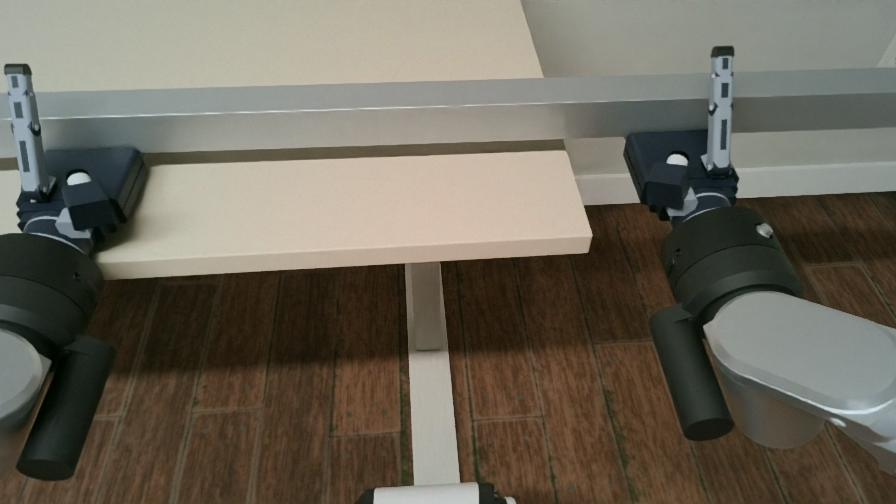

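Call:
{"api": "move", "payload": {"joints": {"torso_squat_rad": 1.0}, "min_time_s": 1.5, "cameras": []}}

Call:
{"api": "move", "payload": {"base": {"x_m_s": -0.05, "for_s": 0.9}, "cameras": []}}

Call:
{"api": "move", "payload": {"joints": {"torso_squat_rad": 1.05}, "min_time_s": 2, "cameras": ["head_camera"]}}

Scene clock: 835.67 s.
Joint torques (N m): left_arm=[-32.66 9.52 16.97 -13.43 -5.46 2.58 -0.84] | right_arm=[-27.71 -7.46 -13.6 -12.32 5.78 0.98 0.59]
External joint torques (N m): left_arm=[-16.64 -1.33 7.34 -8.29 -4.37 1.48 -0.85] | right_arm=[-11.88 1.12 -4.92 -7.31 4.56 0.16 0.6]
Wrist force (N): left_arm=[6.2 -21.1 0.9] | right_arm=[-9.7 -22.9 -0.2]
Wrist torque (N m): left_arm=[0.24 0.66 0.43] | right_arm=[-0.01 0.59 -0.73]
Wrist force, peak (N): left_arm=[8.5 25.1 -7.4] | right_arm=[-9.7 -22.9 -0.2]
move: done
base_odometry: x=+1.712 y=-0.269 heading=+0.134
lidar_m: 0.58 1.05 1.32 2.80 2.76 3.60 4.80 2.41 1.76 1.80 1.47 1.06
base_status: not commanded
joint_positions: torso_squat_rad=+1.000 torso_shift_rad=+0.001 torso_pitch_rad=+0.002 torso_yaw_rad=+0.000 left_shoulder_pitch_rad=-0.413 left_shoulder_roll_rad=+0.883 left_shoulder_yaw_rad=-0.836 left_elbow_rad=-1.507 left_forearm_roll_rad=-1.049 left_wrist_pitch_rad=+0.663 left_hand_roll_rad=-1.034 right_shoulder_pitch_rad=-0.499 right_shoulder_roll_rad=-0.798 right_shoulder_yaw_rad=+0.948 right_elbow_rad=-1.540 right_forearm_roll_rad=+0.958 right_wrist_pitch_rad=+0.803 right_hand_roll_rad=+1.151 head_pan_rad=+0.000 head_tilt_rad=+0.800 left_hand_little=+1.000 left_hand_ring=+1.000 left_hand_middle=+1.000 left_hand_index=+1.000 left_hand_thumb_turn=-1.000 left_hand_thumb_bend=+1.000 left_hand_force_limit=+0.000 left_hand_speed=-0.800 right_hand_little=+1.000 right_hand_ring=+1.000 right_hand_middle=+1.000 right_hand_index=+1.000 right_hand_thumb_turn=-1.000 right_hand_thumb_bend=+1.000 right_hand_force_limit=+0.000 right_hand_speed=-0.800
joint_status: all done
wheel_motors_off: 0
left_hand_stopped_by: target,target,target,target,target,target
right_hand_stopped_by: target,target,target,target,target,target
left_little_load_n: 0.0
left_ring_load_n: 0.0
left_middle_load_n: 0.0
left_index_load_n: 0.0
left_thumb_bend_load_n: 0.0
left_thumb_turn_load_n: 0.0
right_little_load_n: 0.0
right_ring_load_n: 0.0
right_middle_load_n: 0.0
right_index_load_n: 0.5
right_thumb_bend_load_n: 0.0
right_thumb_turn_load_n: -0.5
motor_effort: left_wheel=+2(2) right_wheel=-3(4)
chest: x=-0.2272 y=+0.0004 z=+0.9682 quat_wxyz=(+1.000, +0.000, +0.001, +0.000)
left_hand: x=+0.3795 y=+0.3308 z=+0.8379 quat_wxyz=(+0.495, +0.503, +0.505, +0.497)
right_hand: x=+0.3799 y=-0.2709 z=+0.8389 quat_wxyz=(-0.499, -0.502, -0.502, -0.498)

Scene clock: 837.27 s.
Joint torques (N m): left_arm=[-33.32 9.67 18.54 -14.1 -5.62 2.85 -0.96] | right_arm=[-28.21 -7.59 -13.77 -12.13 5.85 1.3 0.69]
External joint torques (N m): left_arm=[-17.29 -1.19 8.91 -8.96 -4.53 1.75 -0.97] | right_arm=[-12.38 0.98 -5.09 -7.13 4.63 0.48 0.7]
Wrist force (N): left_arm=[6.4 -21.4 0.8] | right_arm=[-9.3 -22.6 0.1]
Wrist torque (N m): left_arm=[0.21 0.67 0.44] | right_arm=[0.02 0.46 -0.70]
Wrist force, peak (N): left_arm=[6.2 -22.8 3.3] | right_arm=[-9.6 -23.8 1.1]
move: done
base_odometry: x=+1.667 y=-0.275 heading=+0.135
lidar_m: 0.63 1.11 1.35 2.81 2.72 3.59 4.75 2.37 1.74 1.80 1.54 1.10
base_status: done (sent for 0.9 of 0.9 s)
joint_positions: torso_squat_rad=+1.000 torso_shift_rad=+0.001 torso_pitch_rad=+0.002 torso_yaw_rad=+0.000 left_shoulder_pitch_rad=-0.413 left_shoulder_roll_rad=+0.883 left_shoulder_yaw_rad=-0.836 left_elbow_rad=-1.507 left_forearm_roll_rad=-1.049 left_wrist_pitch_rad=+0.663 left_hand_roll_rad=-1.034 right_shoulder_pitch_rad=-0.499 right_shoulder_roll_rad=-0.798 right_shoulder_yaw_rad=+0.948 right_elbow_rad=-1.540 right_forearm_roll_rad=+0.958 right_wrist_pitch_rad=+0.803 right_hand_roll_rad=+1.151 head_pan_rad=+0.000 head_tilt_rad=+0.800 left_hand_little=+1.000 left_hand_ring=+1.000 left_hand_middle=+1.000 left_hand_index=+1.000 left_hand_thumb_turn=-1.000 left_hand_thumb_bend=+1.000 left_hand_force_limit=+0.000 left_hand_speed=-0.800 right_hand_little=+1.000 right_hand_ring=+1.000 right_hand_middle=+1.000 right_hand_index=+1.000 right_hand_thumb_turn=-1.000 right_hand_thumb_bend=+1.000 right_hand_force_limit=+0.000 right_hand_speed=-0.800
joint_status: not commanded
wheel_motors_off: 0
left_hand_stopped_by: target,target,target,target,target,target
right_hand_stopped_by: target,target,target,target,target,target
left_little_load_n: 0.0
left_ring_load_n: 0.0
left_middle_load_n: 0.0
left_index_load_n: 0.0
left_thumb_bend_load_n: 0.0
left_thumb_turn_load_n: 0.0
right_little_load_n: 0.0
right_ring_load_n: 0.0
right_middle_load_n: 0.0
right_index_load_n: 0.5
right_thumb_bend_load_n: 0.0
right_thumb_turn_load_n: 0.0
motor_effort: left_wheel=+7(20) right_wheel=-16(39)
chest: x=-0.2273 y=+0.0004 z=+0.9682 quat_wxyz=(+1.000, +0.000, +0.001, +0.000)
left_hand: x=+0.3794 y=+0.3309 z=+0.8377 quat_wxyz=(+0.495, +0.503, +0.505, +0.497)
right_hand: x=+0.3798 y=-0.2708 z=+0.8389 quat_wxyz=(-0.499, -0.502, -0.502, -0.498)

Scene clock: 839.57 s.
Joint torques (N m): left_arm=[-33.75 10.05 18.45 -14.03 -5.64 2.65 -0.8] | right_arm=[-28.24 -7.91 -13.87 -12.27 5.82 1.17 0.69]
External joint torques (N m): left_arm=[-17.73 -0.81 8.83 -8.89 -4.55 1.55 -0.81] | right_arm=[-12.41 0.66 -5.19 -7.27 4.6 0.36 0.7]
Wrist force (N): left_arm=[6.6 -21.0 0.5] | right_arm=[-9.9 -22.5 0.3]
Wrist torque (N m): left_arm=[0.27 0.62 0.45] | right_arm=[0.06 0.52 -0.72]
Wrist force, peak (N): left_arm=[6.6 -21.5 0.9] | right_arm=[-10.0 -23.2 0.6]
move: done
base_odometry: x=+1.667 y=-0.275 heading=+0.135
lidar_m: 0.62 1.11 1.34 2.80 2.73 3.58 4.76 2.36 1.74 1.81 1.54 1.12
base_status: not commanded
joint_positions: torso_squat_rad=+1.050 torso_shift_rad=+0.001 torso_pitch_rad=+0.001 torso_yaw_rad=+0.000 left_shoulder_pitch_rad=-0.413 left_shoulder_roll_rad=+0.883 left_shoulder_yaw_rad=-0.836 left_elbow_rad=-1.507 left_forearm_roll_rad=-1.049 left_wrist_pitch_rad=+0.663 left_hand_roll_rad=-1.034 right_shoulder_pitch_rad=-0.499 right_shoulder_roll_rad=-0.798 right_shoulder_yaw_rad=+0.948 right_elbow_rad=-1.540 right_forearm_roll_rad=+0.958 right_wrist_pitch_rad=+0.803 right_hand_roll_rad=+1.151 head_pan_rad=+0.000 head_tilt_rad=+0.800 left_hand_little=+1.000 left_hand_ring=+1.000 left_hand_middle=+1.000 left_hand_index=+1.000 left_hand_thumb_turn=-1.000 left_hand_thumb_bend=+1.000 left_hand_force_limit=+0.000 left_hand_speed=-0.800 right_hand_little=+1.000 right_hand_ring=+1.000 right_hand_middle=+1.000 right_hand_index=+1.000 right_hand_thumb_turn=-1.000 right_hand_thumb_bend=+1.000 right_hand_force_limit=+0.000 right_hand_speed=-0.800
joint_status: all done
wheel_motors_off: 0
left_hand_stopped_by: target,target,target,target,target,target
right_hand_stopped_by: target,target,target,target,target,target
left_little_load_n: 0.0
left_ring_load_n: 0.0
left_middle_load_n: 0.0
left_index_load_n: 0.0
left_thumb_bend_load_n: 0.0
left_thumb_turn_load_n: 0.0
right_little_load_n: 0.0
right_ring_load_n: 0.0
right_middle_load_n: 0.0
right_index_load_n: 0.5
right_thumb_bend_load_n: 0.0
right_thumb_turn_load_n: 0.0
motor_effort: left_wheel=+7(7) right_wheel=-16(17)
chest: x=-0.2274 y=+0.0004 z=+0.9383 quat_wxyz=(+1.000, +0.000, +0.001, +0.000)
left_hand: x=+0.3794 y=+0.3308 z=+0.8079 quat_wxyz=(+0.495, +0.503, +0.505, +0.497)
right_hand: x=+0.3798 y=-0.2708 z=+0.8091 quat_wxyz=(-0.499, -0.502, -0.502, -0.498)

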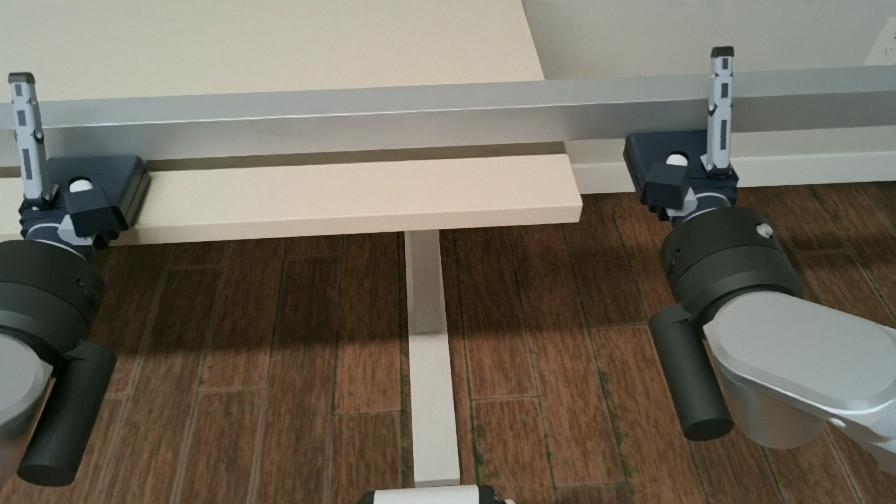

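Call:
{"api": "move", "payload": {"target": {"side": "right", "x": 0.38, "y": -0.271, "z": 0.838, "quat_wxyz": [0.5, 0.5, 0.5, 0.5]}, "min_time_s": 2, "cameras": ["head_camera"]}}

Scene clock: 844.83 s.
Joint torques (N m): left_arm=[-31.52 13.05 19.36 -10.81 -4.72 4.07 -0.88] | right_arm=[-29.05 -14.22 -19.07 -10.59 4.52 2.97 -0.4]
External joint torques (N m): left_arm=[-15.49 2.21 9.73 -5.66 -3.63 2.97 -0.89] | right_arm=[-13.22 -5.32 -9.96 -5.67 3.22 2.31 -0.4]
Wrist force (N): left_arm=[-1.1 -18.4 0.9] | right_arm=[-1.3 -25.1 -0.7]
Wrist torque (N m): left_arm=[0.32 0.64 -0.04] | right_arm=[-0.04 0.49 -1.82]
Wrist force, peak (N): left_arm=[6.9 -21.3 0.5] | right_arm=[-11.0 -24.9 0.3]
move: done
base_odometry: x=+1.667 y=-0.275 heading=+0.135
lidar_m: 0.62 1.11 1.34 2.81 2.73 3.57 4.77 2.35 1.76 1.81 1.53 1.10
base_status: not commanded
joint_positions: torso_squat_rad=+1.050 torso_shift_rad=+0.001 torso_pitch_rad=+0.001 torso_yaw_rad=+0.000 left_shoulder_pitch_rad=-0.414 left_shoulder_roll_rad=+0.882 left_shoulder_yaw_rad=-0.836 left_elbow_rad=-1.508 left_forearm_roll_rad=-1.049 left_wrist_pitch_rad=+0.662 left_hand_roll_rad=-1.034 right_shoulder_pitch_rad=-0.512 right_shoulder_roll_rad=-0.849 right_shoulder_yaw_rad=+0.930 right_elbow_rad=-1.633 right_forearm_roll_rad=+0.862 right_wrist_pitch_rad=+0.819 right_hand_roll_rad=+1.234 head_pan_rad=+0.000 head_tilt_rad=+0.800 left_hand_little=+1.000 left_hand_ring=+1.000 left_hand_middle=+1.000 left_hand_index=+1.000 left_hand_thumb_turn=-1.000 left_hand_thumb_bend=+1.000 left_hand_force_limit=+0.000 left_hand_speed=-0.800 right_hand_little=+1.000 right_hand_ring=+1.000 right_hand_middle=+1.000 right_hand_index=+1.000 right_hand_thumb_turn=-1.000 right_hand_thumb_bend=+1.000 right_hand_force_limit=+0.000 right_hand_speed=-0.800
joint_status: all done
wheel_motors_off: 0
left_hand_stopped_by: target,target,target,target,target,target
right_hand_stopped_by: target,target,target,target,target,target
left_little_load_n: 0.5
left_ring_load_n: 0.0
left_middle_load_n: 0.0
left_index_load_n: 0.0
left_thumb_bend_load_n: 0.0
left_thumb_turn_load_n: 0.0
right_little_load_n: 0.5
right_ring_load_n: 0.0
right_middle_load_n: -0.5
right_index_load_n: 0.0
right_thumb_bend_load_n: 0.0
right_thumb_turn_load_n: 0.0
motor_effort: left_wheel=+7(7) right_wheel=-16(17)
chest: x=-0.2274 y=+0.0004 z=+0.9383 quat_wxyz=(+1.000, +0.000, +0.001, +0.000)
left_hand: x=+0.3795 y=+0.3300 z=+0.8081 quat_wxyz=(+0.496, +0.503, +0.504, +0.497)
right_hand: x=+0.3793 y=-0.2710 z=+0.8342 quat_wxyz=(-0.499, -0.501, -0.502, -0.498)
right_hand_status: reached (checked arc that bows 3 mm and turns the hand up to 1 deg, planned for 2.0 s): 4 mm and 0.3 deg off.

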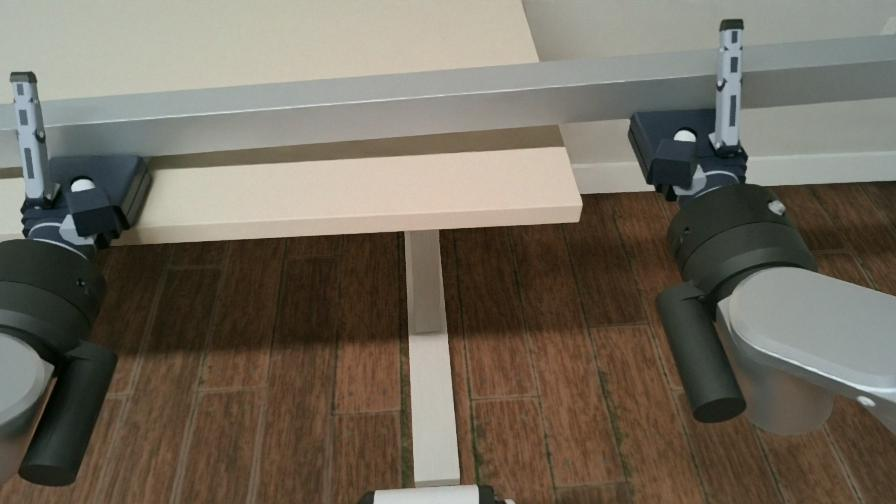

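Call:
{"api": "move", "payload": {"target": {"side": "right", "x": 0.38, "y": -0.271, "z": 0.86, "quat_wxyz": [0.5, 0.5, 0.5, 0.5]}, "min_time_s": 2, "cameras": []}}

Call:
{"api": "move", "payload": {"target": {"side": "right", "x": 0.38, "y": -0.271, "z": 0.872, "quat_wxyz": [0.5, 0.5, 0.5, 0.5]}, "min_time_s": 2, "cameras": ["head_camera", "left_wrist_camera"]}}

Scene clock: 850.77 s.
Joint torques (N m): left_arm=[-17.49 10.79 12.15 -6.14 -1.3 1.4 -0.21] | right_arm=[-34.82 -16.21 -24.73 -12.72 6.46 3.38 -0.83]
External joint torques (N m): left_arm=[-1.39 -0.05 2.49 -1 -0.21 0.3 -0.22] | right_arm=[-18.95 -7.07 -15.31 -7.94 5.11 2.85 -0.82]
Wrist force (N): left_arm=[-1.1 4.9 0.4] | right_arm=[-1.0 -36.4 -0.5]
Wrist torque (N m): left_arm=[0.58 0.69 0.03] | right_arm=[-0.48 0.49 -2.54]
Wrist force, peak (N): left_arm=[-1.5 -18.6 0.9] | right_arm=[-2.8 -36.9 -0.5]
move: done
base_odometry: x=+1.667 y=-0.275 heading=+0.135
lidar_m: 0.62 1.10 1.35 2.81 2.73 3.58 4.76 2.36 1.73 1.81 1.53 1.11
base_status: not commanded
joint_positions: torso_squat_rad=+1.050 torso_shift_rad=+0.001 torso_pitch_rad=+0.001 torso_yaw_rad=+0.000 left_shoulder_pitch_rad=-0.417 left_shoulder_roll_rad=+0.883 left_shoulder_yaw_rad=-0.834 left_elbow_rad=-1.509 left_forearm_roll_rad=-1.050 left_wrist_pitch_rad=+0.663 left_hand_roll_rad=-1.034 right_shoulder_pitch_rad=-0.529 right_shoulder_roll_rad=-0.890 right_shoulder_yaw_rad=+0.917 right_elbow_rad=-1.704 right_forearm_roll_rad=+0.776 right_wrist_pitch_rad=+0.838 right_hand_roll_rad=+1.301 head_pan_rad=+0.000 head_tilt_rad=+0.800 left_hand_little=+1.000 left_hand_ring=+1.000 left_hand_middle=+1.000 left_hand_index=+1.000 left_hand_thumb_turn=-1.000 left_hand_thumb_bend=+1.000 left_hand_force_limit=+0.000 left_hand_speed=-0.800 right_hand_little=+1.000 right_hand_ring=+1.000 right_hand_middle=+1.000 right_hand_index=+1.000 right_hand_thumb_turn=-1.000 right_hand_thumb_bend=+1.000 right_hand_force_limit=+0.000 right_hand_speed=-0.800
joint_status: all done
wheel_motors_off: 0
left_hand_stopped_by: target,target,target,target,target,target
right_hand_stopped_by: target,target,target,target,target,target
left_little_load_n: 0.0
left_ring_load_n: 0.0
left_middle_load_n: 0.0
left_index_load_n: 0.0
left_thumb_bend_load_n: 0.0
left_thumb_turn_load_n: 0.0
right_little_load_n: 0.0
right_ring_load_n: 0.0
right_middle_load_n: 0.0
right_index_load_n: 0.0
right_thumb_bend_load_n: 0.0
right_thumb_turn_load_n: 0.0
motor_effort: left_wheel=+7(7) right_wheel=-16(17)
chest: x=-0.2274 y=+0.0003 z=+0.9383 quat_wxyz=(+1.000, +0.000, +0.001, +0.000)
left_hand: x=+0.3803 y=+0.3294 z=+0.8115 quat_wxyz=(+0.497, +0.502, +0.503, +0.498)
right_hand: x=+0.3791 y=-0.2711 z=+0.8545 quat_wxyz=(-0.498, -0.502, -0.502, -0.498)
right_hand_status: reached (checked arc that bows 2 mm and turns the hand up to 0 deg, planned for 2.0 s): 6 mm and 0.5 deg off.

Scene clock: 853.10 s.
Joint torques (N m): left_arm=[-17.31 11.09 12.23 -6.1 -1.12 1.58 -0.3] | right_arm=[-35.2 -16.11 -25.27 -12.35 6.66 2.98 -0.85]
External joint torques (N m): left_arm=[-1.21 0.24 2.57 -0.95 -0.03 0.48 -0.31] | right_arm=[-19.28 -6.86 -15.69 -7.68 5.28 2.51 -0.84]
Wrist force (N): left_arm=[-0.9 5.0 0.1] | right_arm=[-0.7 -36.4 -0.2]
Wrist torque (N m): left_arm=[0.61 0.66 0.06] | right_arm=[-0.44 0.45 -2.52]
Wrist force, peak (N): left_arm=[-1.0 5.2 0.2] | right_arm=[-1.1 -37.3 0.3]
move: done
base_odometry: x=+1.667 y=-0.275 heading=+0.135
lidar_m: 0.62 1.10 1.36 2.81 2.75 3.57 4.77 2.37 1.72 1.81 1.53 1.12
base_status: not commanded
joint_positions: torso_squat_rad=+1.050 torso_shift_rad=+0.001 torso_pitch_rad=+0.001 torso_yaw_rad=+0.000 left_shoulder_pitch_rad=-0.417 left_shoulder_roll_rad=+0.883 left_shoulder_yaw_rad=-0.834 left_elbow_rad=-1.509 left_forearm_roll_rad=-1.050 left_wrist_pitch_rad=+0.663 left_hand_roll_rad=-1.034 right_shoulder_pitch_rad=-0.541 right_shoulder_roll_rad=-0.910 right_shoulder_yaw_rad=+0.910 right_elbow_rad=-1.738 right_forearm_roll_rad=+0.735 right_wrist_pitch_rad=+0.848 right_hand_roll_rad=+1.331 head_pan_rad=+0.000 head_tilt_rad=+0.800 left_hand_little=+1.000 left_hand_ring=+1.000 left_hand_middle=+1.000 left_hand_index=+1.000 left_hand_thumb_turn=-1.000 left_hand_thumb_bend=+1.000 left_hand_force_limit=+0.000 left_hand_speed=-0.800 right_hand_little=+1.000 right_hand_ring=+1.000 right_hand_middle=+1.000 right_hand_index=+1.000 right_hand_thumb_turn=-1.000 right_hand_thumb_bend=+1.000 right_hand_force_limit=+0.000 right_hand_speed=-0.800
joint_status: all done
wheel_motors_off: 0
left_hand_stopped_by: target,target,target,target,target,target
right_hand_stopped_by: target,target,target,target,target,target
left_little_load_n: 0.0
left_ring_load_n: 0.0
left_middle_load_n: 0.0
left_index_load_n: 0.0
left_thumb_bend_load_n: 0.0
left_thumb_turn_load_n: 0.0
right_little_load_n: 0.5
right_ring_load_n: 0.0
right_middle_load_n: -0.5
right_index_load_n: 0.0
right_thumb_bend_load_n: 0.0
right_thumb_turn_load_n: 0.0
motor_effort: left_wheel=+7(7) right_wheel=-16(17)
chest: x=-0.2274 y=+0.0003 z=+0.9383 quat_wxyz=(+1.000, +0.000, +0.001, +0.000)
left_hand: x=+0.3803 y=+0.3294 z=+0.8115 quat_wxyz=(+0.497, +0.502, +0.503, +0.498)
right_hand: x=+0.3791 y=-0.2708 z=+0.8662 quat_wxyz=(-0.498, -0.501, -0.502, -0.498)
right_hand_status: reached (checked arc that bows 1 mm and turns the hand up to 1 deg, planned for 2.0 s): 6 mm and 0.5 deg off.

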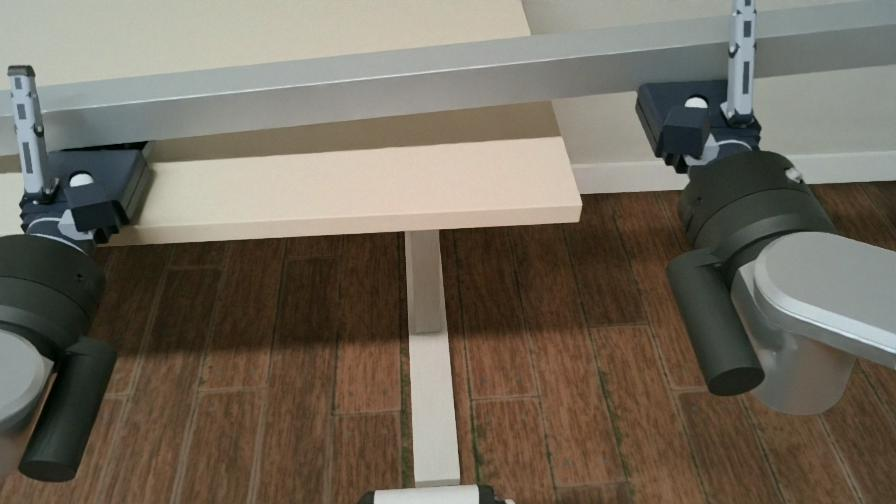

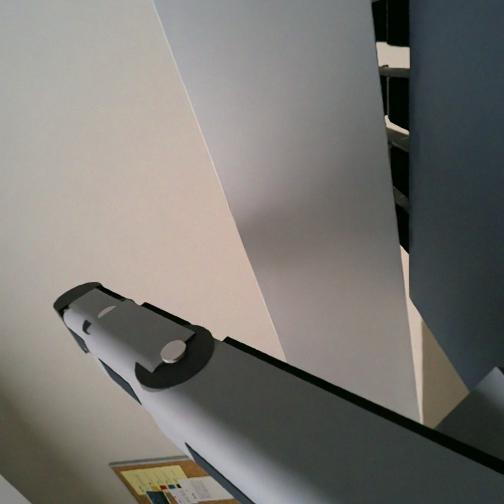

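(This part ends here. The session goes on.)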